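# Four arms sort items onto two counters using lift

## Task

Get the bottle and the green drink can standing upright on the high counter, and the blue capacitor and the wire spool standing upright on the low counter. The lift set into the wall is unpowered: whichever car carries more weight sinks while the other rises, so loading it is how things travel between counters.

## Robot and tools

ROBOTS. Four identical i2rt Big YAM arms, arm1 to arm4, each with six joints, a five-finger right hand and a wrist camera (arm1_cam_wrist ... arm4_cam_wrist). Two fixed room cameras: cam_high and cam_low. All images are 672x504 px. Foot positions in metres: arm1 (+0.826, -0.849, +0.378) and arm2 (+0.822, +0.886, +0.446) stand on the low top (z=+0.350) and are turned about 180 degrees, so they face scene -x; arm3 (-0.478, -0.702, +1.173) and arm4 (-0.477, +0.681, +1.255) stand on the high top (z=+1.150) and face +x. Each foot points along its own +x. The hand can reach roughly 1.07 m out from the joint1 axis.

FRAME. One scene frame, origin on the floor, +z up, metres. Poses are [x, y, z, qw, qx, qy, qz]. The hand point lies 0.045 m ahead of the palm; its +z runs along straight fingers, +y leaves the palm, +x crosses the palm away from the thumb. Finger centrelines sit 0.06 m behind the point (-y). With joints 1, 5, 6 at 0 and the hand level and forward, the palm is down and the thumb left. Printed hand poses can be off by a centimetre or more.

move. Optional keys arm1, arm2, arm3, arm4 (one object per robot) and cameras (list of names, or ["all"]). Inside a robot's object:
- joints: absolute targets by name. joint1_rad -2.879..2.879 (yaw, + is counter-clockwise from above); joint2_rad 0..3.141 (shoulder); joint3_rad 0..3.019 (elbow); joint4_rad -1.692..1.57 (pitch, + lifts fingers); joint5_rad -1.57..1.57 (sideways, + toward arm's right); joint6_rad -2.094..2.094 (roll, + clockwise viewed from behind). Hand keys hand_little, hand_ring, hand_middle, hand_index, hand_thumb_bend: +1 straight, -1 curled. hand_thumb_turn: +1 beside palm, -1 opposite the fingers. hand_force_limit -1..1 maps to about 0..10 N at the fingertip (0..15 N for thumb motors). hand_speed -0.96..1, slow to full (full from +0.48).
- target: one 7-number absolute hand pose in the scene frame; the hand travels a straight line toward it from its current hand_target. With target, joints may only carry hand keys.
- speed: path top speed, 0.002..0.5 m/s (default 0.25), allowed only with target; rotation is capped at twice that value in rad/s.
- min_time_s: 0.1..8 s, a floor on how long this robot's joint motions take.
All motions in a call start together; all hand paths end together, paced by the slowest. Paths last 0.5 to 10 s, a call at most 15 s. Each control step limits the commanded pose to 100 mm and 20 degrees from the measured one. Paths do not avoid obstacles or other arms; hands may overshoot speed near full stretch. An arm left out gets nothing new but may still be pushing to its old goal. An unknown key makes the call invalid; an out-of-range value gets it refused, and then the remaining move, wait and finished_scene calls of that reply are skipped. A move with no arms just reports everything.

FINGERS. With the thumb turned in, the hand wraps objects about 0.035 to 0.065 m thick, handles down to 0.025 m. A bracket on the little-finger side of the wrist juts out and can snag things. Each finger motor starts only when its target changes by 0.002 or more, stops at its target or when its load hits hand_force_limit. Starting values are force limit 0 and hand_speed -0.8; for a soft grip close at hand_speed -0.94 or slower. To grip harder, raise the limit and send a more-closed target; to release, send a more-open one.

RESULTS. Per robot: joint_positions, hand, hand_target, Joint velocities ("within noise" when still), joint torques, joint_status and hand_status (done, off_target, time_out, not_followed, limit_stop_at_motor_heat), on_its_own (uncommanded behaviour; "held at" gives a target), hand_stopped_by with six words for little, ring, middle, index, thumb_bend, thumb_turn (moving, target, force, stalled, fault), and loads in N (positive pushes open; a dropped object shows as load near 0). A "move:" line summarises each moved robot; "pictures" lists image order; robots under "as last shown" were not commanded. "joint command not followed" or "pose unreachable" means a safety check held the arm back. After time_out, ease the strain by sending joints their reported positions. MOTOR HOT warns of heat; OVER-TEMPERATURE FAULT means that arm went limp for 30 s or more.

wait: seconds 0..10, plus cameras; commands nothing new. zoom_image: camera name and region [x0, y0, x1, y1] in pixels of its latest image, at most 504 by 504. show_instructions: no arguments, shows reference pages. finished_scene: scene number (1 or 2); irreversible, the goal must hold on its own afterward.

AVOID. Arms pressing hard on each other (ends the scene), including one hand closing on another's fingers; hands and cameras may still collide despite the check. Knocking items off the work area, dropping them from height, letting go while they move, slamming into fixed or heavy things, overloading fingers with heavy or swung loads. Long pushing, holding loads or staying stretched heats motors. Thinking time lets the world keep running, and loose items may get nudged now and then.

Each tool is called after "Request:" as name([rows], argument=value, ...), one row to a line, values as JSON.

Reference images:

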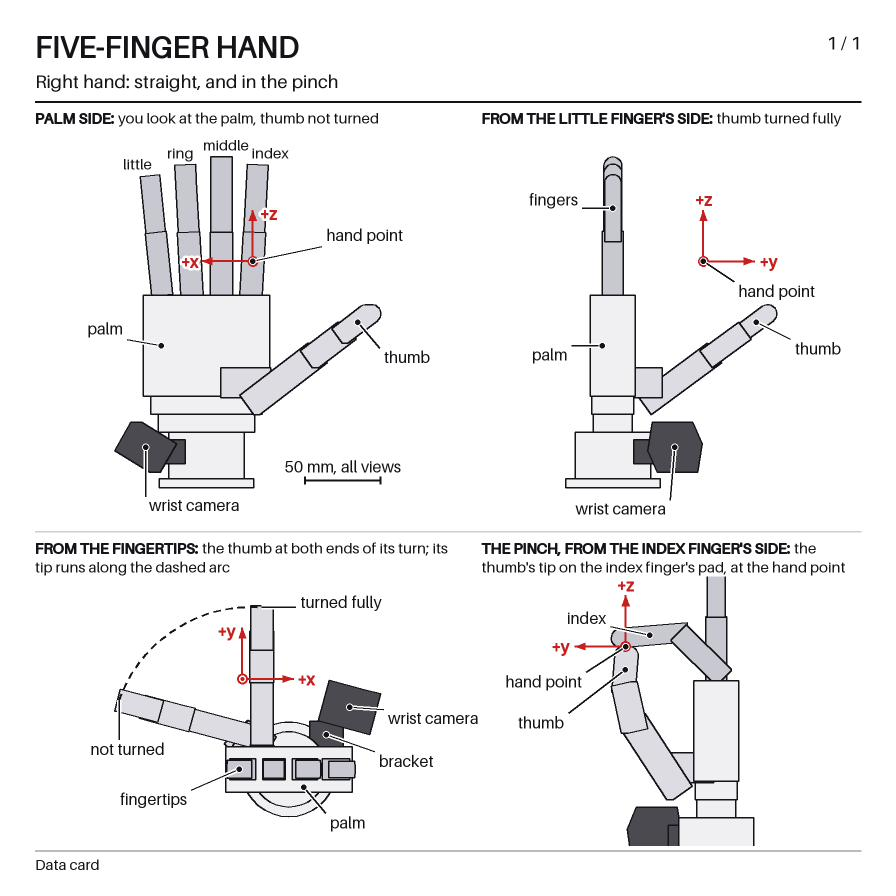

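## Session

Request:
move()

Scene clock: 0.00 s.
Joint torques (N m): no reading
Heat: arm1: hottest joint2_rad 30 °C; arm2: hottest joint3_rad 34 °C; arm3: hottest joint3_rad 37 °C; arm4: hottest joint3_rad 34 °C.
Joint velocities: within noise
arm1.joint_positions: joint1_rad=-1.092 joint2_rad=+0.642 joint3_rad=+1.387 joint4_rad=-1.542 joint5_rad=+0.002 joint6_rad=-1.196 hand_little=+1.000 hand_ring=+1.000 hand_middle=+1.000 hand_index=+1.000 hand_thumb_turn=+1.000 hand_thumb_bend=+1.000 hand_force_limit=+0.000 hand_speed=-0.800
arm1.joint_status: not commanded
arm1.hand_stopped_by: target,target,target,target,target,target
arm1.little_load_n: -0.5
arm1.ring_load_n: 0.0
arm1.middle_load_n: 0.0
arm1.index_load_n: 0.0
arm1.thumb_bend_load_n: 0.0
arm1.thumb_turn_load_n: 0.0
arm1.hand: x=+0.7927 y=-0.6572 z=+0.8227 quat_wxyz=(-0.356, +0.635, +0.672, +0.136) (m; scene frame)
arm1.hand_target: x=+0.7929 y=-0.6574 z=+0.8304 quat_wxyz=(-0.365, +0.632, +0.669, +0.139) (m; scene frame)
arm1.hand_status: not commanded
arm2.joint_positions: joint1_rad=+0.884 joint2_rad=+0.588 joint3_rad=+1.331 joint4_rad=-1.541 joint5_rad=-0.003 joint6_rad=-1.197 hand_little=+1.000 hand_ring=+1.000 hand_middle=+1.000 hand_index=+1.000 hand_thumb_turn=+1.000 hand_thumb_bend=+1.000 hand_force_limit=+0.000 hand_speed=-0.800
arm2.joint_status: not commanded
arm2.hand_stopped_by: target,target,target,target,target,target
arm2.little_load_n: -0.5
arm2.ring_load_n: 0.0
arm2.middle_load_n: 0.0
arm2.index_load_n: 0.0
arm2.thumb_bend_load_n: 0.0
arm2.thumb_turn_load_n: 0.0
arm2.hand: x=+0.6830 y=+0.7683 z=+0.8745 quat_wxyz=(+0.298, +0.260, -0.889, +0.231) (m; scene frame)
arm2.hand_target: x=+0.6833 y=+0.7687 z=+0.8823 quat_wxyz=(+0.305, +0.259, -0.885, +0.236) (m; scene frame)
arm2.hand_status: not commanded
arm3.joint_positions: joint1_rad=+1.172 joint2_rad=+0.623 joint3_rad=+1.454 joint4_rad=-1.542 joint5_rad=-0.004 joint6_rad=-1.197 hand_little=+1.000 hand_ring=+1.000 hand_middle=+1.000 hand_index=+1.000 hand_thumb_turn=+1.000 hand_thumb_bend=+1.000 hand_force_limit=+0.000 hand_speed=-0.800
arm3.joint_status: not commanded
arm3.hand_stopped_by: target,target,target,target,target,target
arm3.little_load_n: 0.0
arm3.ring_load_n: 0.0
arm3.middle_load_n: 0.0
arm3.index_load_n: 0.0
arm3.thumb_bend_load_n: 0.0
arm3.thumb_turn_load_n: 0.0
arm3.hand: x=-0.3546 y=-0.5587 z=+1.6469 quat_wxyz=(-0.288, +0.847, +0.332, +0.300) (m; scene frame)
arm3.hand_target: x=-0.3549 y=-0.5594 z=+1.6557 quat_wxyz=(-0.295, +0.842, +0.330, +0.308) (m; scene frame)
arm3.hand_status: not commanded
arm4.joint_positions: joint1_rad=+1.073 joint2_rad=+0.582 joint3_rad=+1.351 joint4_rad=-1.541 joint5_rad=-0.004 joint6_rad=-1.197 hand_little=+1.000 hand_ring=+1.000 hand_middle=+1.000 hand_index=+1.000 hand_thumb_turn=+1.000 hand_thumb_bend=+1.000 hand_force_limit=+0.000 hand_speed=-0.800
arm4.joint_status: not commanded
arm4.hand_stopped_by: target,target,target,target,target,target
arm4.little_load_n: 0.0
arm4.ring_load_n: 0.0
arm4.middle_load_n: 0.0
arm4.index_load_n: 0.0
arm4.thumb_bend_load_n: 0.0
arm4.thumb_turn_load_n: 0.0
arm4.hand: x=-0.3766 y=+0.8294 z=+1.6927 quat_wxyz=(-0.271, +0.844, +0.370, +0.278) (m; scene frame)
arm4.hand_target: x=-0.3767 y=+0.8295 z=+1.7024 quat_wxyz=(-0.279, +0.840, +0.368, +0.286) (m; scene frame)
arm4.hand_status: not commanded
pictures: arm1_cam_wrist, arm2_cam_wrist, arm3_cam_wrist, arm4_cam_wrist, cam_high, cam_low

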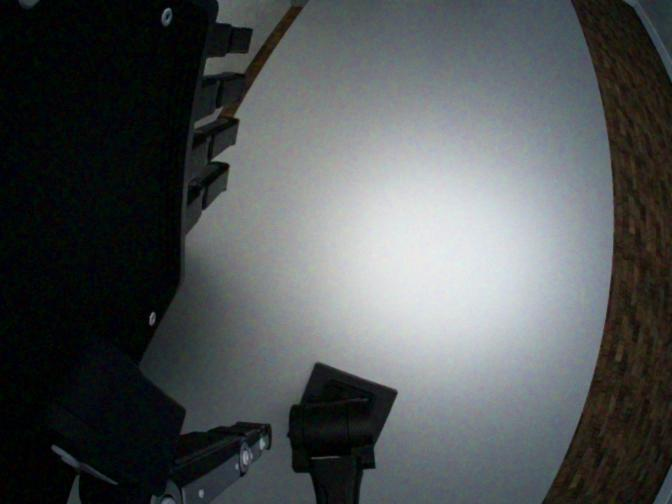

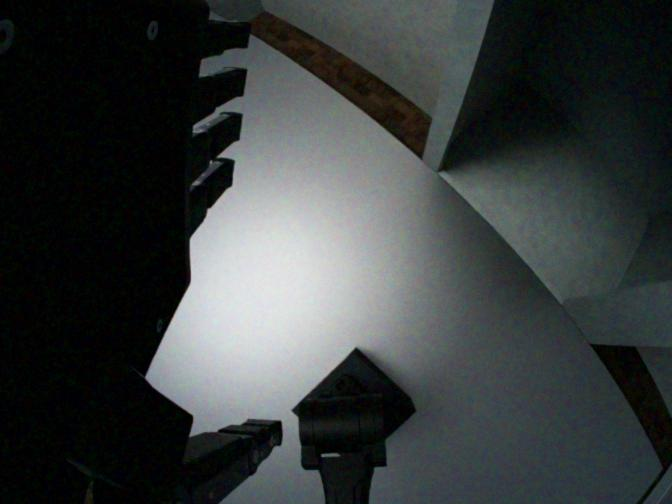

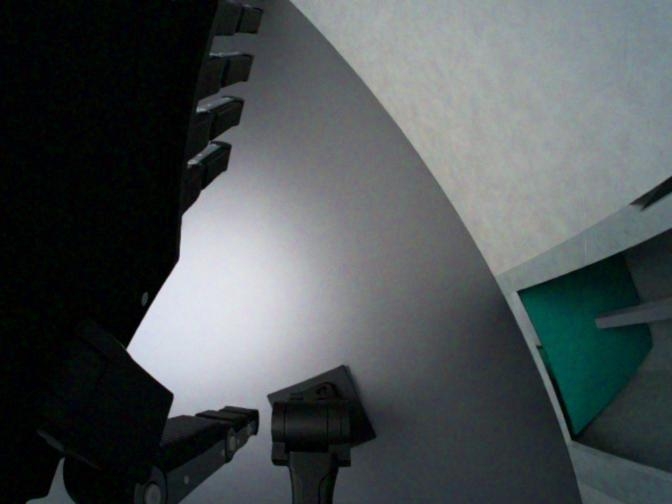

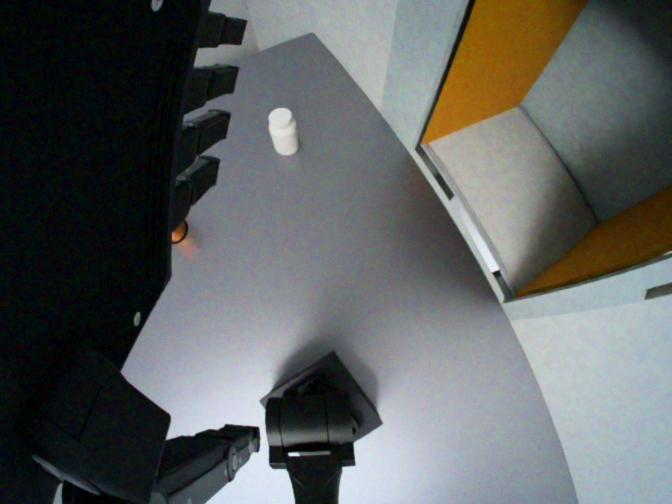

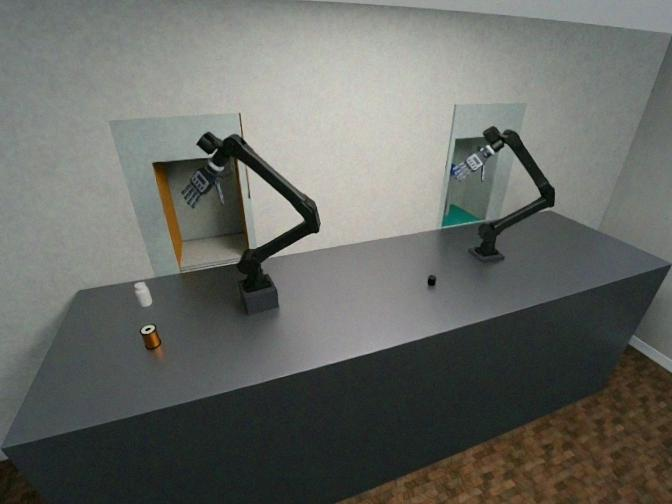

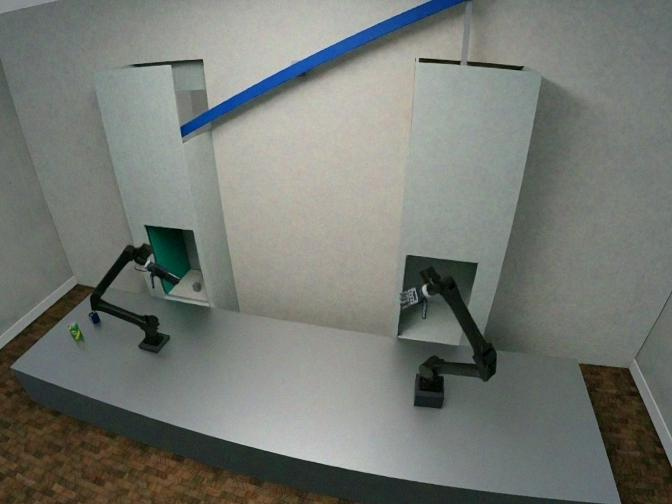

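Request:
zoom_image(camera="cam_low", region=[10, 210, 230, 380])

Request:
zoom_image(camera="cam_high", region=[100, 250, 240, 370])

Request:
zoom_image(camera="cam_high", region=[380, 240, 480, 320])

Request:
zoom_image(camera="arm4_cam_wrist", region=[150, 60, 400, 270])

Request:
zoom_image(camera="cam_low", region=[140, 220, 220, 310])

Scaled by 2.291 from the camera's 672x504 image, which has a finer 960x720 frame.

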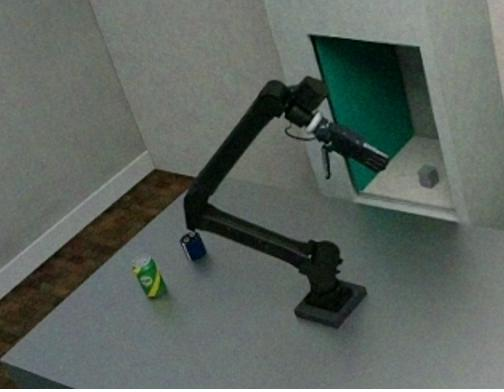

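Scaled by 3.600 from the camera's 672x504 image, which has a finer 960x720 frame.

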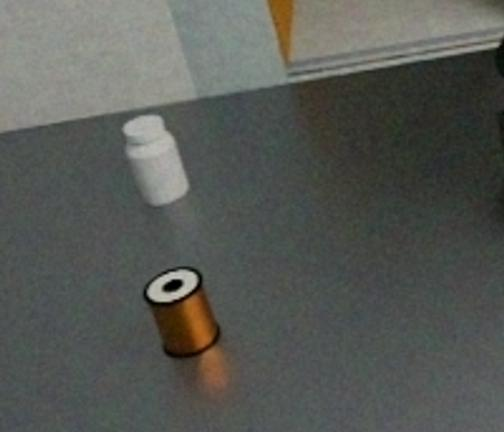

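Scaled by 5.040 from the camera's 672x504 image, which has a finer 960x720 frame.

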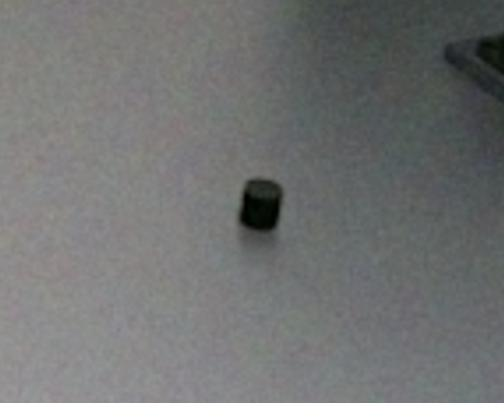

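Scaled by 2.016 from the camera's 672x504 image, which has a finer 960x720 frame.

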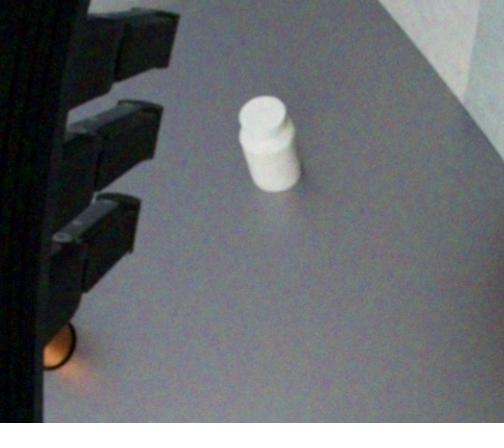

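Scaled by 5.600 from the camera's 672x504 image, which has a finer 960x720 frame.

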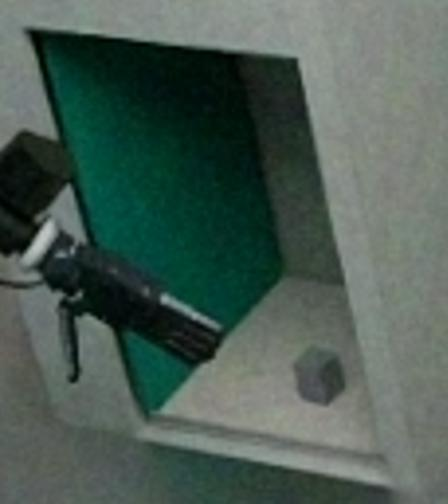

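Request:
move(arm1={"joints": {"joint1_rad": 1.4, "hand_speed": 0.0, "hand_thumb_turn": -1}, "min_time_s": 3}, arm4={"joints": {"joint1_rad": 1.6, "hand_speed": 0.0, "hand_thumb_turn": -1}, "min_time_s": 2}, arm2={"joints": {"hand_speed": 0.0, "hand_thumb_turn": -1}}, arm3={"joints": {"hand_speed": 0.0, "hand_thumb_turn": -1}}, cameras=["arm1_cam_wrist", "arm4_cam_wrist"])

Scene clock: 19.50 s.
Joint torques (N m): arm1=[0.32 0.73 7.87 1.54 0.01 -0.07] | arm2=[0.15 1.96 8.8 1.77 0.15 -0.1] | arm3=[-0.73 2.84 7.79 1.52 -0.11 -0.04] | arm4=[-0.09 3.66 8.59 1.73 0.13 -0.16]
Heat: arm1: hottest joint3_rad 34 °C; arm2: hottest joint3_rad 36 °C; arm3: hottest joint3_rad 39 °C; arm4: hottest joint3_rad 37 °C.
move: arm1 done; arm2 done; arm3 done; arm4 done
Joint velocities: within noise
arm1.joint_positions: joint1_rad=+1.390 joint2_rad=+0.642 joint3_rad=+1.387 joint4_rad=-1.542 joint5_rad=-0.004 joint6_rad=-1.196 hand_little=+1.000 hand_ring=+1.000 hand_middle=+1.000 hand_index=+1.000 hand_thumb_turn=-1.000 hand_thumb_bend=+1.000 hand_force_limit=+0.000 hand_speed=+0.000
arm1.joint_status: all done
arm1.hand_stopped_by: target,target,target,target,target,target
arm1.little_load_n: 0.0
arm1.ring_load_n: 0.0
arm1.middle_load_n: 0.0
arm1.index_load_n: 0.0
arm1.thumb_bend_load_n: 0.0
arm1.thumb_turn_load_n: 0.0
arm1.hand: x=+0.7474 y=-1.0265 z=+0.8226 quat_wxyz=(-0.250, -0.437, +0.816, -0.284) (m; scene frame)
arm1.hand_target: x=+0.7493 y=-1.0271 z=+0.8303 quat_wxyz=(-0.255, -0.439, +0.810, -0.292) (m; scene frame)
arm1.hand_status: not commanded
arm2.joint_positions: joint1_rad=+0.884 joint2_rad=+0.588 joint3_rad=+1.331 joint4_rad=-1.541 joint5_rad=-0.003 joint6_rad=-1.197 hand_little=+1.000 hand_ring=+1.000 hand_middle=+1.000 hand_index=+1.000 hand_thumb_turn=-1.000 hand_thumb_bend=+1.000 hand_force_limit=+0.000 hand_speed=+0.000
arm2.joint_status: all done
arm2.hand_stopped_by: target,target,target,target,target,target
arm2.little_load_n: 0.0
arm2.ring_load_n: 0.0
arm2.middle_load_n: 0.0
arm2.index_load_n: 0.0
arm2.thumb_bend_load_n: 0.0
arm2.thumb_turn_load_n: 0.5
arm2.hand: x=+0.6830 y=+0.7683 z=+0.8745 quat_wxyz=(+0.298, +0.260, -0.889, +0.231) (m; scene frame)
arm2.hand_target: x=+0.6833 y=+0.7687 z=+0.8823 quat_wxyz=(+0.305, +0.259, -0.885, +0.236) (m; scene frame)
arm2.hand_status: not commanded
arm3.joint_positions: joint1_rad=+1.172 joint2_rad=+0.623 joint3_rad=+1.454 joint4_rad=-1.542 joint5_rad=-0.004 joint6_rad=-1.197 hand_little=+1.000 hand_ring=+1.000 hand_middle=+1.000 hand_index=+1.000 hand_thumb_turn=-1.000 hand_thumb_bend=+1.000 hand_force_limit=+0.000 hand_speed=+0.000
arm3.joint_status: all done
arm3.hand_stopped_by: target,target,target,target,target,target
arm3.little_load_n: 0.0
arm3.ring_load_n: 0.0
arm3.middle_load_n: 0.0
arm3.index_load_n: 0.0
arm3.thumb_bend_load_n: 0.0
arm3.thumb_turn_load_n: 0.0
arm3.hand: x=-0.3546 y=-0.5587 z=+1.6469 quat_wxyz=(-0.288, +0.847, +0.332, +0.300) (m; scene frame)
arm3.hand_target: x=-0.3549 y=-0.5594 z=+1.6557 quat_wxyz=(-0.295, +0.842, +0.330, +0.308) (m; scene frame)
arm3.hand_status: not commanded
arm4.joint_positions: joint1_rad=+1.592 joint2_rad=+0.582 joint3_rad=+1.351 joint4_rad=-1.541 joint5_rad=-0.004 joint6_rad=-1.197 hand_little=+1.000 hand_ring=+1.000 hand_middle=+1.000 hand_index=+1.000 hand_thumb_turn=-1.000 hand_thumb_bend=+1.000 hand_force_limit=+0.000 hand_speed=+0.000
arm4.joint_status: all done
arm4.hand_stopped_by: target,target,target,target,target,target
arm4.little_load_n: 0.0
arm4.ring_load_n: 0.0
arm4.middle_load_n: 0.0
arm4.index_load_n: 0.0
arm4.thumb_bend_load_n: 0.0
arm4.thumb_turn_load_n: 0.5
arm4.hand: x=-0.4626 y=+0.8627 z=+1.6915 quat_wxyz=(-0.331, +0.722, +0.574, +0.197) (m; scene frame)
arm4.hand_target: x=-0.4642 y=+0.8630 z=+1.7013 quat_wxyz=(-0.342, +0.716, +0.574, +0.201) (m; scene frame)
arm4.hand_status: not commanded
pictures: arm1_cam_wrist, arm4_cam_wrist

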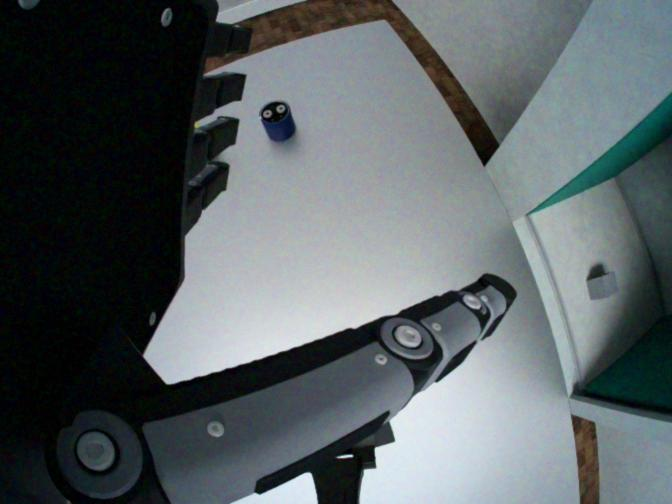

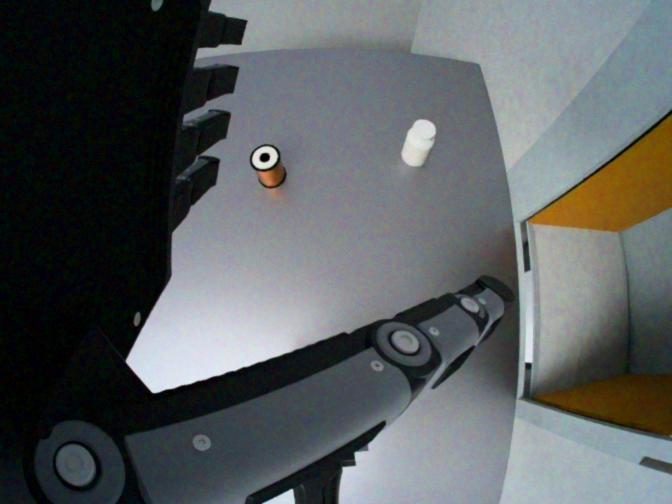

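Request:
move(arm1={"target": [0.87, -1.271, 0.58, -0.4353, -0.5572, 0.4353, -0.5572], "speed": 0.25}, arm4={"target": [-0.547, 1.007, 1.42, -0.458, 0.4661, 0.691, 0.309], "speed": 0.25}, cameras=["arm1_cam_wrist", "arm4_cam_wrist", "cam_low", "cam_high"])

Scene clock: 48.33 s.
Joint torques (N m): arm1=[-1.55 -2.9 6.6 2.62 -0.15 -0.16] | arm2=[0.15 1.9 8.81 1.77 0.14 -0.1] | arm3=[-0.73 2.9 7.79 1.52 -0.11 -0.04] | arm4=[-1.38 2.9 8.9 2.85 0.01 -0.35]
Heat: arm1: hottest joint3_rad 37 °C; arm2: hottest joint3_rad 39 °C; arm3: hottest joint3_rad 42 °C; arm4: hottest joint3_rad 40 °C.
move: arm1 done; arm4 done
Joint velocities: within noise
arm1.joint_positions: joint1_rad=+1.852 joint2_rad=+0.945 joint3_rad=+0.265 joint4_rad=+0.678 joint5_rad=-0.012 joint6_rad=-1.551 hand_little=+1.000 hand_ring=+1.000 hand_middle=+1.000 hand_index=+1.000 hand_thumb_turn=-1.000 hand_thumb_bend=+1.000 hand_force_limit=+0.000 hand_speed=+0.000
arm1.joint_status: not commanded
arm1.hand_stopped_by: target,target,target,target,target,target
arm1.little_load_n: 0.0
arm1.ring_load_n: 0.0
arm1.middle_load_n: 0.0
arm1.index_load_n: 0.0
arm1.thumb_bend_load_n: 0.0
arm1.thumb_turn_load_n: 0.0
arm1.hand: x=+0.8734 y=-1.2719 z=+0.5816 quat_wxyz=(-0.430, -0.560, +0.436, -0.558) (m; scene frame)
arm1.hand_target: x=+0.8694 y=-1.2719 z=+0.5793 quat_wxyz=(-0.435, -0.560, +0.434, -0.556) (m; scene frame)
arm1.hand_status: done (0.004 m and 0.7 deg from the pose sent, 0.366 m and 60.1 deg at the start)
arm2, arm3: as last shown
arm4.joint_positions: joint1_rad=+1.847 joint2_rad=+0.452 joint3_rad=+0.305 joint4_rad=-0.253 joint5_rad=+0.002 joint6_rad=-1.547 hand_little=+1.000 hand_ring=+1.000 hand_middle=+1.000 hand_index=+1.000 hand_thumb_turn=-1.000 hand_thumb_bend=+1.000 hand_force_limit=+0.000 hand_speed=+0.000
arm4.joint_status: not commanded
arm4.hand_stopped_by: target,target,target,target,target,target
arm4.little_load_n: 0.5
arm4.ring_load_n: 0.0
arm4.middle_load_n: 0.0
arm4.index_load_n: 0.0
arm4.thumb_bend_load_n: 0.0
arm4.thumb_turn_load_n: 0.0
arm4.hand: x=-0.5483 y=+1.0036 z=+1.4192 quat_wxyz=(-0.458, +0.471, +0.691, +0.302) (m; scene frame)
arm4.hand_target: x=-0.5470 y=+1.0072 z=+1.4195 quat_wxyz=(-0.457, +0.465, +0.692, +0.308) (m; scene frame)
arm4.hand_status: done (0.004 m and 1.0 deg from the pose sent, 0.319 m and 37.8 deg at the start)
pictures: arm1_cam_wrist, arm4_cam_wrist, cam_high, cam_low

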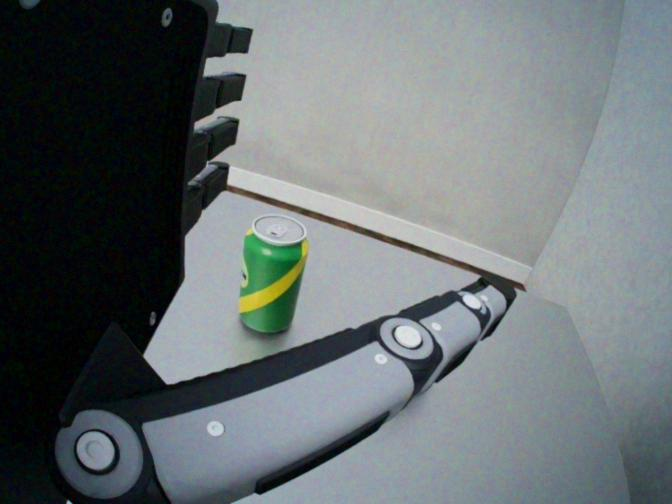

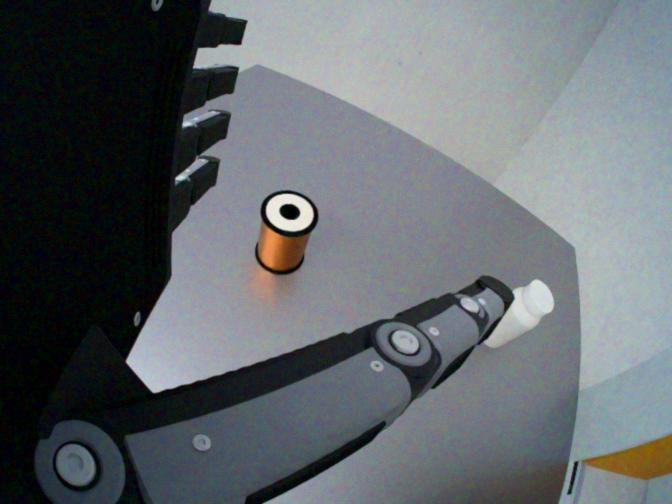

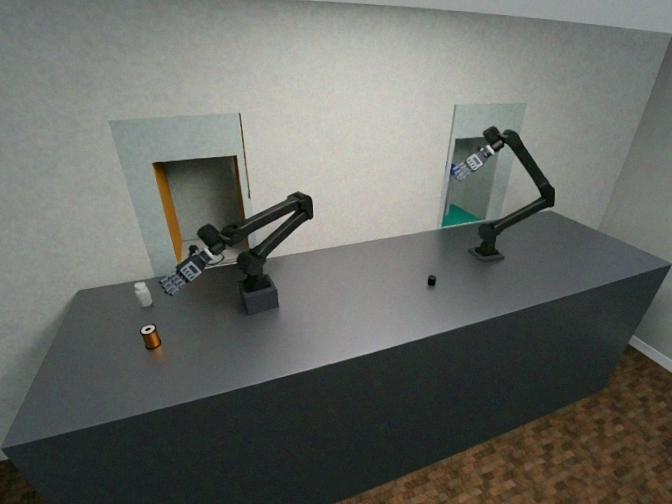

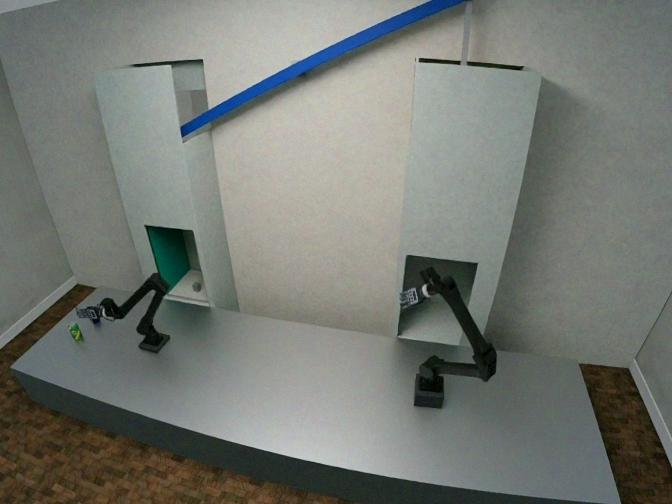

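Request:
move(arm1={"target": [0.89, -1.317, 0.415, -0.4219, -0.5729, 0.4436, -0.5449], "speed": 0.2}, arm4={"target": [-0.618, 1.167, 1.29, -0.4929, 0.4483, 0.6684, 0.3306], "speed": 0.15}, cameras=["arm1_cam_wrist", "arm4_cam_wrist"])

Scene clock: 70.67 s.
Joint torques (N m): arm1=[0.09 -8.94 2.21 2.62 0.15 -0.11] | arm2=[0.15 1.96 8.81 1.77 0.15 -0.09] | arm3=[-0.73 2.84 7.77 1.51 -0.11 -0.04] | arm4=[-0.03 -6.65 6.38 2.86 0.23 -0.31]
Heat: arm1: hottest joint3_rad 38 °C; arm2: hottest joint3_rad 41 °C; arm3: hottest joint3_rad 43 °C; arm4: hottest joint3_rad 44 °C.
move: arm1 done; arm4 off_target
Joint velocities: within noise
arm1.joint_positions: joint1_rad=+1.871 joint2_rad=+1.898 joint3_rad=+0.302 joint4_rad=+1.534 joint5_rad=+0.011 joint6_rad=-1.551 hand_little=+1.000 hand_ring=+1.000 hand_middle=+1.000 hand_index=+1.000 hand_thumb_turn=-1.000 hand_thumb_bend=+1.000 hand_force_limit=+0.000 hand_speed=+0.000
arm1.joint_status: not commanded
arm1.hand_stopped_by: target,target,target,target,target,target
arm1.little_load_n: 0.0
arm1.ring_load_n: 0.0
arm1.middle_load_n: 0.0
arm1.index_load_n: 0.0
arm1.thumb_bend_load_n: 0.0
arm1.thumb_turn_load_n: 0.0
arm1.hand: x=+0.8852 y=-1.3128 z=+0.4133 quat_wxyz=(-0.418, -0.576, +0.450, -0.540) (m; scene frame)
arm1.hand_target: x=+0.8903 y=-1.3168 z=+0.4150 quat_wxyz=(-0.421, -0.573, +0.444, -0.545) (m; scene frame)
arm1.hand_status: done (0.007 m and 1.1 deg from the pose sent, 0.173 m and 2.5 deg at the start)
arm2, arm3: as last shown
arm2.thumb_turn_load_n: 0.0
arm4.joint_positions: joint1_rad=+1.850 joint2_rad=+1.626 joint3_rad=+0.408 joint4_rad=+0.890 joint5_rad=+0.012 joint6_rad=-1.547 hand_little=+1.000 hand_ring=+1.000 hand_middle=+1.000 hand_index=+1.000 hand_thumb_turn=-1.000 hand_thumb_bend=+1.000 hand_force_limit=+0.000 hand_speed=+0.000
arm4.joint_status: not commanded
arm4.hand_stopped_by: target,target,target,target,target,target
arm4.little_load_n: 0.0
arm4.ring_load_n: 0.0
arm4.middle_load_n: 0.0
arm4.index_load_n: 0.0
arm4.thumb_bend_load_n: 0.0
arm4.thumb_turn_load_n: 0.0
arm4.hand: x=-0.6092 y=+1.1528 z=+1.2800 quat_wxyz=(-0.481, +0.460, +0.674, +0.320) (m; scene frame)
arm4.hand_target: x=-0.6177 y=+1.1666 z=+1.2904 quat_wxyz=(-0.493, +0.449, +0.668, +0.331) (m; scene frame)
arm4.hand_status: off_target (0.020 m and 2.3 deg from the pose sent, 0.220 m and 6.3 deg at the start)
pictures: arm1_cam_wrist, arm4_cam_wrist

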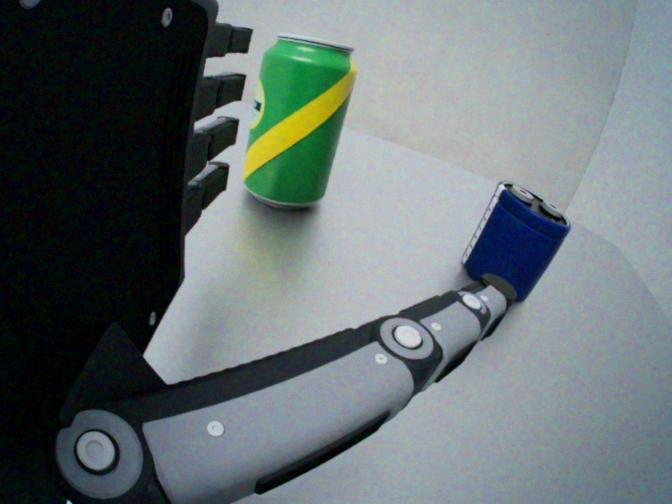

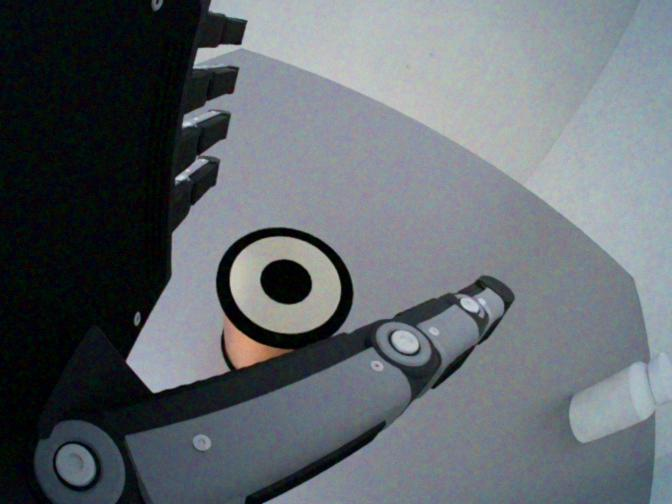

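Request:
move(arm1={"target": [0.932, -1.408, 0.408, -0.4219, -0.5729, 0.4436, -0.5449], "speed": 0.12}, arm4={"target": [-0.618, 1.1755, 1.235, -0.4929, 0.4483, 0.6684, 0.3306], "speed": 0.08}, cameras=["arm1_cam_wrist", "arm4_cam_wrist"])

Scene clock: 92.70 s.
Joint torques (N m): arm1=[-0.03 -11.75 4.26 1.28 0.15 -0.11] | arm2=[0.21 1.85 8.8 1.78 0.15 -0.09] | arm3=[-0.73 2.9 7.77 1.52 -0.11 -0.04] | arm4=[-0.85 -8.23 4.15 2.84 -0.01 -0.31]
Heat: arm1: hottest joint3_rad 35 °C; arm2: hottest joint3_rad 42 °C; arm3: hottest joint3_rad 44 °C; arm4: hottest joint3_rad 43 °C.
move: arm1 off_target; arm4 off_target
Joint velocities: within noise
arm1.joint_positions: joint1_rad=+1.915 joint2_rad=+1.956 joint3_rad=+0.563 joint4_rad=+1.362 joint5_rad=+0.055 joint6_rad=-1.551 hand_little=+1.000 hand_ring=+1.000 hand_middle=+1.000 hand_index=+1.000 hand_thumb_turn=-1.000 hand_thumb_bend=+1.000 hand_force_limit=+0.000 hand_speed=+0.000
arm1.joint_status: not commanded
arm1.hand_stopped_by: target,target,target,target,target,target
arm1.little_load_n: 0.0
arm1.ring_load_n: 0.0
arm1.middle_load_n: 0.0
arm1.index_load_n: 0.0
arm1.thumb_bend_load_n: 0.0
arm1.thumb_turn_load_n: 0.5
arm1.hand: x=+0.9259 y=-1.4027 z=+0.4155 quat_wxyz=(-0.425, -0.567, +0.443, -0.548) (m; scene frame)
arm1.hand_target: x=+0.9319 y=-1.4077 z=+0.4083 quat_wxyz=(-0.422, -0.573, +0.443, -0.545) (m; scene frame)
arm1.hand_status: off_target (0.011 m and 0.9 deg from the pose sent, 0.106 m and 1.1 deg at the start)
arm2, arm3: as last shown
arm2.middle_load_n: -0.5
arm4.joint_positions: joint1_rad=+1.850 joint2_rad=+1.871 joint3_rad=+0.447 joint4_rad=+1.103 joint5_rad=+0.008 joint6_rad=-1.547 hand_little=+1.000 hand_ring=+1.000 hand_middle=+1.000 hand_index=+1.000 hand_thumb_turn=-1.000 hand_thumb_bend=+1.000 hand_force_limit=+0.000 hand_speed=+0.000
arm4.joint_status: not commanded
arm4.hand_stopped_by: target,target,target,target,target,target
arm4.little_load_n: 0.0
arm4.ring_load_n: 0.0
arm4.middle_load_n: 0.0
arm4.index_load_n: 0.0
arm4.thumb_bend_load_n: 0.0
arm4.thumb_turn_load_n: 0.0
arm4.hand: x=-0.6143 y=+1.1644 z=+1.2295 quat_wxyz=(-0.485, +0.458, +0.672, +0.321) (m; scene frame)
arm4.hand_target: x=-0.6179 y=+1.1750 z=+1.2348 quat_wxyz=(-0.492, +0.448, +0.669, +0.330) (m; scene frame)
arm4.hand_status: off_target (0.013 m and 1.9 deg from the pose sent, 0.051 m and 2.3 deg at the start)
pictures: arm1_cam_wrist, arm4_cam_wrist

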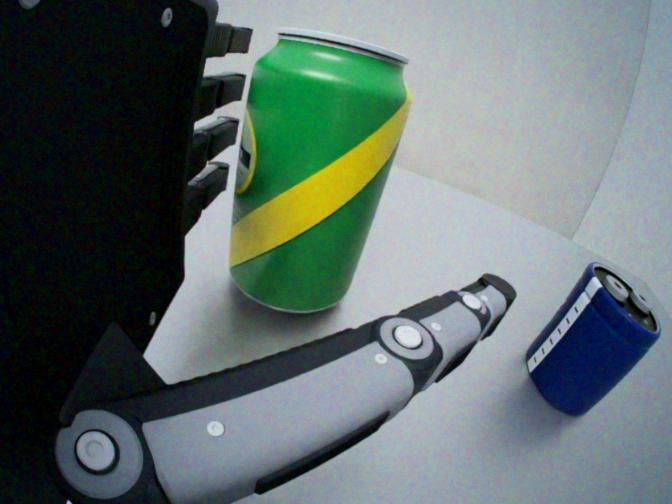

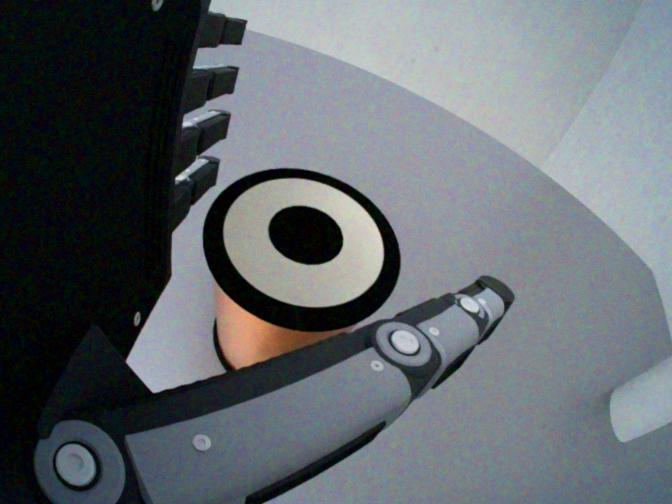

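Request:
move(arm4={"target": [-0.616, 1.1705, 1.194, -0.4929, 0.4483, 0.6684, 0.3306], "speed": 0.06}, arm1={"target": [0.9485, -1.478, 0.402, -0.4219, -0.5729, 0.4436, -0.5449], "speed": 0.08}, cameras=["arm1_cam_wrist", "arm4_cam_wrist"])

Scene clock: 100.87 s.
Joint torques (N m): arm1=[-1.26 -13.74 5.76 1.28 -0.16 -0.11] | arm2=[0.15 1.96 8.81 1.77 0.14 -0.09] | arm3=[-0.73 2.9 7.77 1.52 -0.11 -0.04] | arm4=[-1.03 -8.53 2.44 2.91 0.05 -0.34]
Heat: arm1: hottest joint3_rad 35 °C; arm2: hottest joint3_rad 42 °C; arm3: hottest joint3_rad 44 °C; arm4: hottest joint3_rad 42 °C.
move: arm1 off_target; arm4 done
Joint velocities: within noise
arm1.joint_positions: joint1_rad=+1.915 joint2_rad=+2.031 joint3_rad=+0.760 joint4_rad=+1.233 joint5_rad=+0.060 joint6_rad=-1.551 hand_little=+1.000 hand_ring=+1.000 hand_middle=+1.000 hand_index=+1.000 hand_thumb_turn=-1.000 hand_thumb_bend=+1.000 hand_force_limit=+0.000 hand_speed=+0.000
arm1.joint_status: not commanded
arm1.hand_stopped_by: target,target,target,target,target,target
arm1.little_load_n: 0.0
arm1.ring_load_n: 0.0
arm1.middle_load_n: 0.0
arm1.index_load_n: 0.0
arm1.thumb_bend_load_n: 0.5
arm1.thumb_turn_load_n: 0.0
arm1.hand: x=+0.9455 y=-1.4683 z=+0.4081 quat_wxyz=(-0.425, -0.568, +0.446, -0.545) (m; scene frame)
arm1.hand_target: x=+0.9466 y=-1.4774 z=+0.4020 quat_wxyz=(-0.424, -0.571, +0.446, -0.543) (m; scene frame)
arm1.hand_status: off_target (0.012 m and 0.7 deg from the pose sent, 0.080 m and 0.9 deg at the start)
arm2, arm3: as last shown
arm2.middle_load_n: 0.0
arm4.joint_positions: joint1_rad=+1.850 joint2_rad=+2.044 joint3_rad=+0.469 joint4_rad=+1.263 joint5_rad=+0.008 joint6_rad=-1.547 hand_little=+1.000 hand_ring=+1.000 hand_middle=+1.000 hand_index=+1.000 hand_thumb_turn=-1.000 hand_thumb_bend=+1.000 hand_force_limit=+0.000 hand_speed=+0.000
arm4.joint_status: not commanded
arm4.hand_stopped_by: target,target,target,target,target,target
arm4.little_load_n: 0.0
arm4.ring_load_n: 0.0
arm4.middle_load_n: 0.0
arm4.index_load_n: 0.0
arm4.thumb_bend_load_n: 0.0
arm4.thumb_turn_load_n: 0.5
arm4.hand: x=-0.6137 y=+1.1637 z=+1.1920 quat_wxyz=(-0.487, +0.457, +0.670, +0.323) (m; scene frame)
arm4.hand_target: x=-0.6160 y=+1.1704 z=+1.1941 quat_wxyz=(-0.493, +0.448, +0.668, +0.331) (m; scene frame)
arm4.hand_status: done (0.007 m and 1.5 deg from the pose sent, 0.036 m and 1.9 deg at the start)
pictures: arm1_cam_wrist, arm4_cam_wrist

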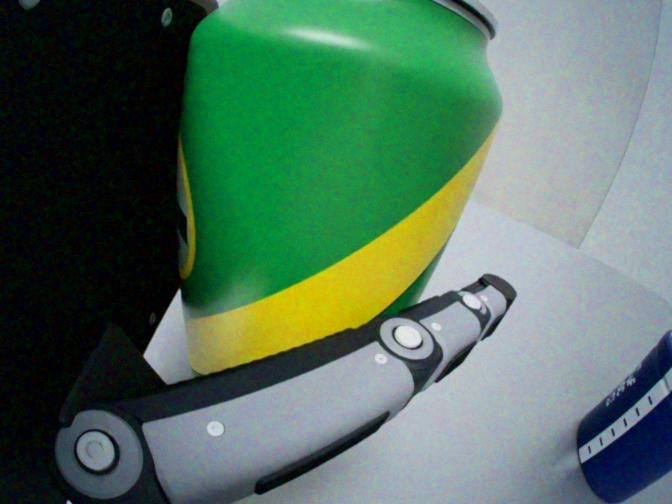

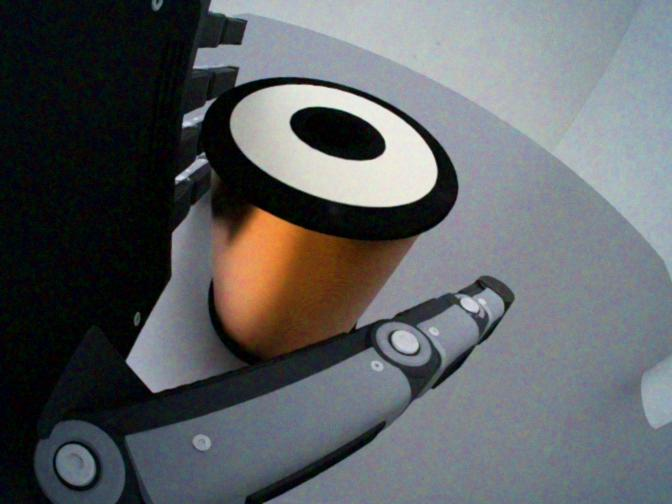

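Request:
move(arm1={"joints": {"hand_speed": -0.6, "hand_ring": 0.5, "hand_middle": 0.5, "hand_index": 0.5, "hand_thumb_bend": 0.65}}, arm4={"joints": {"hand_speed": -0.6, "hand_middle": 0.45, "hand_index": 0.45, "hand_thumb_bend": 0.6}})

Request:
move(arm1={"joints": {"hand_speed": -0.92, "hand_ring": -1, "hand_middle": -1, "hand_index": -1, "hand_thumb_bend": -1}}, arm4={"joints": {"hand_speed": -0.92, "hand_middle": -1, "hand_index": -1, "hand_thumb_bend": -1}}, cameras=["arm1_cam_wrist", "arm4_cam_wrist"])

Request:
move(arm1={"joints": {"hand_speed": -0.94, "hand_ring": -0.98, "hand_middle": -0.98, "hand_index": -0.98}}, arm4={"joints": {"hand_speed": -0.94, "hand_force_limit": 0.2, "hand_middle": -0.98, "hand_index": -0.98}})

Scene clock: 107.83 s.
Joint torques (N m): arm1=[-1.2 -13.74 5.74 1.31 -0.15 -0.11] | arm2=[0.21 1.96 8.81 1.77 0.14 -0.09] | arm3=[-0.73 2.9 7.77 1.52 -0.11 -0.04] | arm4=[-0.67 -8.94 2.47 2.91 0.06 -0.34]
Heat: arm1: hottest joint3_rad 36 °C; arm2: hottest joint3_rad 42 °C; arm3: hottest joint3_rad 44 °C; arm4: hottest joint3_rad 41 °C.
move: arm1 done; arm4 done
Joint velocities: within noise
arm1.joint_positions: joint1_rad=+1.915 joint2_rad=+2.032 joint3_rad=+0.760 joint4_rad=+1.233 joint5_rad=+0.059 joint6_rad=-1.552 hand_little=+1.000 hand_ring=+0.500 hand_middle=+0.500 hand_index=+0.500 hand_thumb_turn=-1.000 hand_thumb_bend=+0.651 hand_force_limit=+0.000 hand_speed=-0.600
arm1.joint_status: all done
arm1.hand_stopped_by: target,target,target,target,target,target
arm1.little_load_n: 0.0
arm1.ring_load_n: 0.0
arm1.middle_load_n: 0.0
arm1.index_load_n: 0.0
arm1.thumb_bend_load_n: 0.5
arm1.thumb_turn_load_n: 0.5
arm1.hand: x=+0.9457 y=-1.4682 z=+0.4077 quat_wxyz=(-0.425, -0.569, +0.445, -0.545) (m; scene frame)
arm1.hand_target: x=+0.9468 y=-1.4774 z=+0.4022 quat_wxyz=(-0.424, -0.572, +0.445, -0.543) (m; scene frame)
arm1.hand_status: not commanded
arm2, arm3: as last shown
arm2.middle_load_n: 0.5
arm3.little_load_n: 0.5
arm4.joint_positions: joint1_rad=+1.850 joint2_rad=+2.044 joint3_rad=+0.469 joint4_rad=+1.263 joint5_rad=+0.012 joint6_rad=-1.547 hand_little=+1.000 hand_ring=+1.000 hand_middle=+0.450 hand_index=+0.450 hand_thumb_turn=-1.000 hand_thumb_bend=+0.600 hand_force_limit=+0.000 hand_speed=-0.600
arm4.joint_status: all done
arm4.hand_stopped_by: target,target,target,target,target,target
arm4.little_load_n: 0.0
arm4.ring_load_n: 0.0
arm4.middle_load_n: 0.0
arm4.index_load_n: 0.0
arm4.thumb_bend_load_n: 0.0
arm4.thumb_turn_load_n: 0.5
arm4.hand: x=-0.6131 y=+1.1638 z=+1.1920 quat_wxyz=(-0.487, +0.458, +0.670, +0.324) (m; scene frame)
arm4.hand_target: x=-0.6154 y=+1.1705 z=+1.1942 quat_wxyz=(-0.492, +0.449, +0.668, +0.332) (m; scene frame)
arm4.hand_status: not commanded
pictures: none

Scene clock: 114.67 s.
Joint torques (N m): arm1=[-1.2 -13.8 5.5 1.28 -0.15 -0.11] | arm2=[0.15 1.96 8.8 1.78 0.15 -0.09] | arm3=[-0.73 2.84 7.77 1.52 -0.11 -0.04] | arm4=[-0.97 -8.64 2.37 2.85 0.06 -0.32]
Heat: arm1: hottest joint3_rad 35 °C; arm2: hottest joint3_rad 42 °C; arm3: hottest joint3_rad 44 °C; arm4: hottest joint3_rad 40 °C.
move: arm1 off_target; arm4 off_target
Joint velocities: within noise
arm1.joint_positions: joint1_rad=+1.915 joint2_rad=+2.032 joint3_rad=+0.763 joint4_rad=+1.233 joint5_rad=+0.057 joint6_rad=-1.551 hand_little=+1.000 hand_ring=+0.233 hand_middle=+0.270 hand_index=+0.308 hand_thumb_turn=-1.000 hand_thumb_bend=+0.569 hand_force_limit=+0.000 hand_speed=-0.920
arm1.joint_status: hand_ring off_target (ended at +0.233, target -1.000); hand_middle off_target (ended at +0.270, target -1.000); hand_index off_target (ended at +0.308, target -1.000); hand_thumb_bend off_target (ended at +0.569, target -1.000); the others done
arm1.hand_stopped_by: target,force,force,force,force,target
arm1.little_load_n: 0.0
arm1.ring_load_n: 4.5
arm1.middle_load_n: 2.5
arm1.index_load_n: 1.5
arm1.thumb_bend_load_n: 14.5
arm1.thumb_turn_load_n: 7.0
arm1.hand: x=+0.9465 y=-1.4695 z=+0.4084 quat_wxyz=(-0.425, -0.568, +0.444, -0.547) (m; scene frame)
arm1.hand_target: x=+0.9472 y=-1.4774 z=+0.4020 quat_wxyz=(-0.424, -0.572, +0.445, -0.543) (m; scene frame)
arm1.hand_status: not commanded
arm2, arm3: as last shown
arm2.middle_load_n: 0.0
arm3.little_load_n: -0.5
arm4.joint_positions: joint1_rad=+1.850 joint2_rad=+2.044 joint3_rad=+0.469 joint4_rad=+1.263 joint5_rad=+0.013 joint6_rad=-1.547 hand_little=+1.000 hand_ring=+1.000 hand_middle=+0.207 hand_index=+0.370 hand_thumb_turn=-1.000 hand_thumb_bend=+0.555 hand_force_limit=+0.000 hand_speed=-0.920
arm4.joint_status: hand_middle off_target (ended at +0.207, target -1.000); hand_index off_target (ended at +0.370, target -1.000); hand_thumb_bend off_target (ended at +0.555, target -1.000); the others done
arm4.hand_stopped_by: target,target,force,force,force,target
arm4.little_load_n: 0.0
arm4.ring_load_n: 0.0
arm4.middle_load_n: 6.5
arm4.index_load_n: 2.0
arm4.thumb_bend_load_n: 12.0
arm4.thumb_turn_load_n: 0.0
arm4.hand: x=-0.6128 y=+1.1639 z=+1.1918 quat_wxyz=(-0.486, +0.458, +0.670, +0.324) (m; scene frame)
arm4.hand_target: x=-0.6150 y=+1.1704 z=+1.1940 quat_wxyz=(-0.492, +0.450, +0.668, +0.332) (m; scene frame)
arm4.hand_status: not commanded
pictures: arm1_cam_wrist, arm4_cam_wrist

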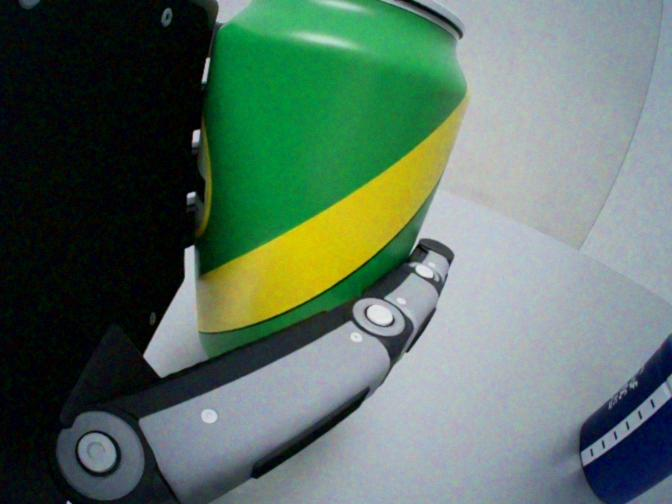

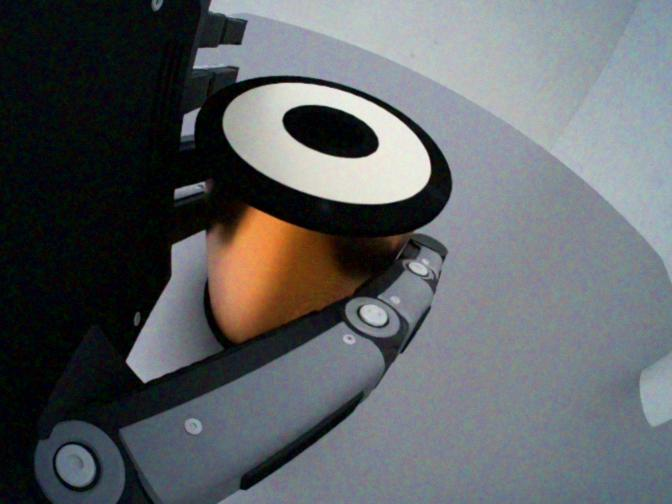

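Scene clock: 115.17 s.
Joint torques (N m): arm1=[-1.2 -13.86 5.46 1.28 -0.15 -0.12] | arm2=[0.15 1.96 8.8 1.78 0.15 -0.1] | arm3=[-0.73 2.84 7.77 1.52 -0.11 -0.04] | arm4=[-0.67 -8.94 2.36 2.86 0.05 -0.33]
Heat: arm1: hottest joint3_rad 35 °C; arm2: hottest joint3_rad 42 °C; arm3: hottest joint3_rad 44 °C; arm4: hottest joint3_rad 40 °C.
move: arm1 off_target; arm4 off_target
Joint velocities: within noise
arm1.joint_positions: joint1_rad=+1.915 joint2_rad=+2.033 joint3_rad=+0.764 joint4_rad=+1.233 joint5_rad=+0.054 joint6_rad=-1.551 hand_little=+1.000 hand_ring=+0.229 hand_middle=+0.256 hand_index=+0.287 hand_thumb_turn=-1.000 hand_thumb_bend=+0.569 hand_force_limit=+0.000 hand_speed=-0.940
arm1.joint_status: hand_ring off_target (ended at +0.229, target -0.980); hand_middle off_target (ended at +0.256, target -0.980); hand_index off_target (ended at +0.287, target -0.980); the others done
arm1.hand_stopped_by: target,force,force,force,force,target
arm1.little_load_n: 0.0
arm1.ring_load_n: 3.0
arm1.middle_load_n: 5.0
arm1.index_load_n: 5.0
arm1.thumb_bend_load_n: 18.0
arm1.thumb_turn_load_n: 4.0
arm1.hand: x=+0.9472 y=-1.4697 z=+0.4082 quat_wxyz=(-0.424, -0.569, +0.444, -0.547) (m; scene frame)
arm1.hand_target: x=+0.9478 y=-1.4774 z=+0.4019 quat_wxyz=(-0.423, -0.572, +0.445, -0.544) (m; scene frame)
arm1.hand_status: not commanded
arm2, arm3: as last shown
arm3.little_load_n: 0.0
arm3.thumb_turn_load_n: 0.5
arm4.joint_positions: joint1_rad=+1.850 joint2_rad=+2.045 joint3_rad=+0.470 joint4_rad=+1.263 joint5_rad=+0.012 joint6_rad=-1.547 hand_little=+1.000 hand_ring=+1.000 hand_middle=+0.207 hand_index=+0.355 hand_thumb_turn=-1.000 hand_thumb_bend=+0.555 hand_force_limit=+0.200 hand_speed=-0.940
arm4.joint_status: hand_middle off_target (ended at +0.207, target -0.980); hand_index off_target (ended at +0.355, target -0.980); the others done
arm4.hand_stopped_by: target,target,force,force,force,target
arm4.little_load_n: -0.5
arm4.ring_load_n: 0.0
arm4.middle_load_n: 4.5
arm4.index_load_n: 7.0
arm4.thumb_bend_load_n: 15.0
arm4.thumb_turn_load_n: 0.0
arm4.hand: x=-0.6131 y=+1.1640 z=+1.1917 quat_wxyz=(-0.487, +0.458, +0.670, +0.324) (m; scene frame)
arm4.hand_target: x=-0.6153 y=+1.1704 z=+1.1940 quat_wxyz=(-0.492, +0.449, +0.668, +0.331) (m; scene frame)
arm4.hand_status: not commanded
pictures: none


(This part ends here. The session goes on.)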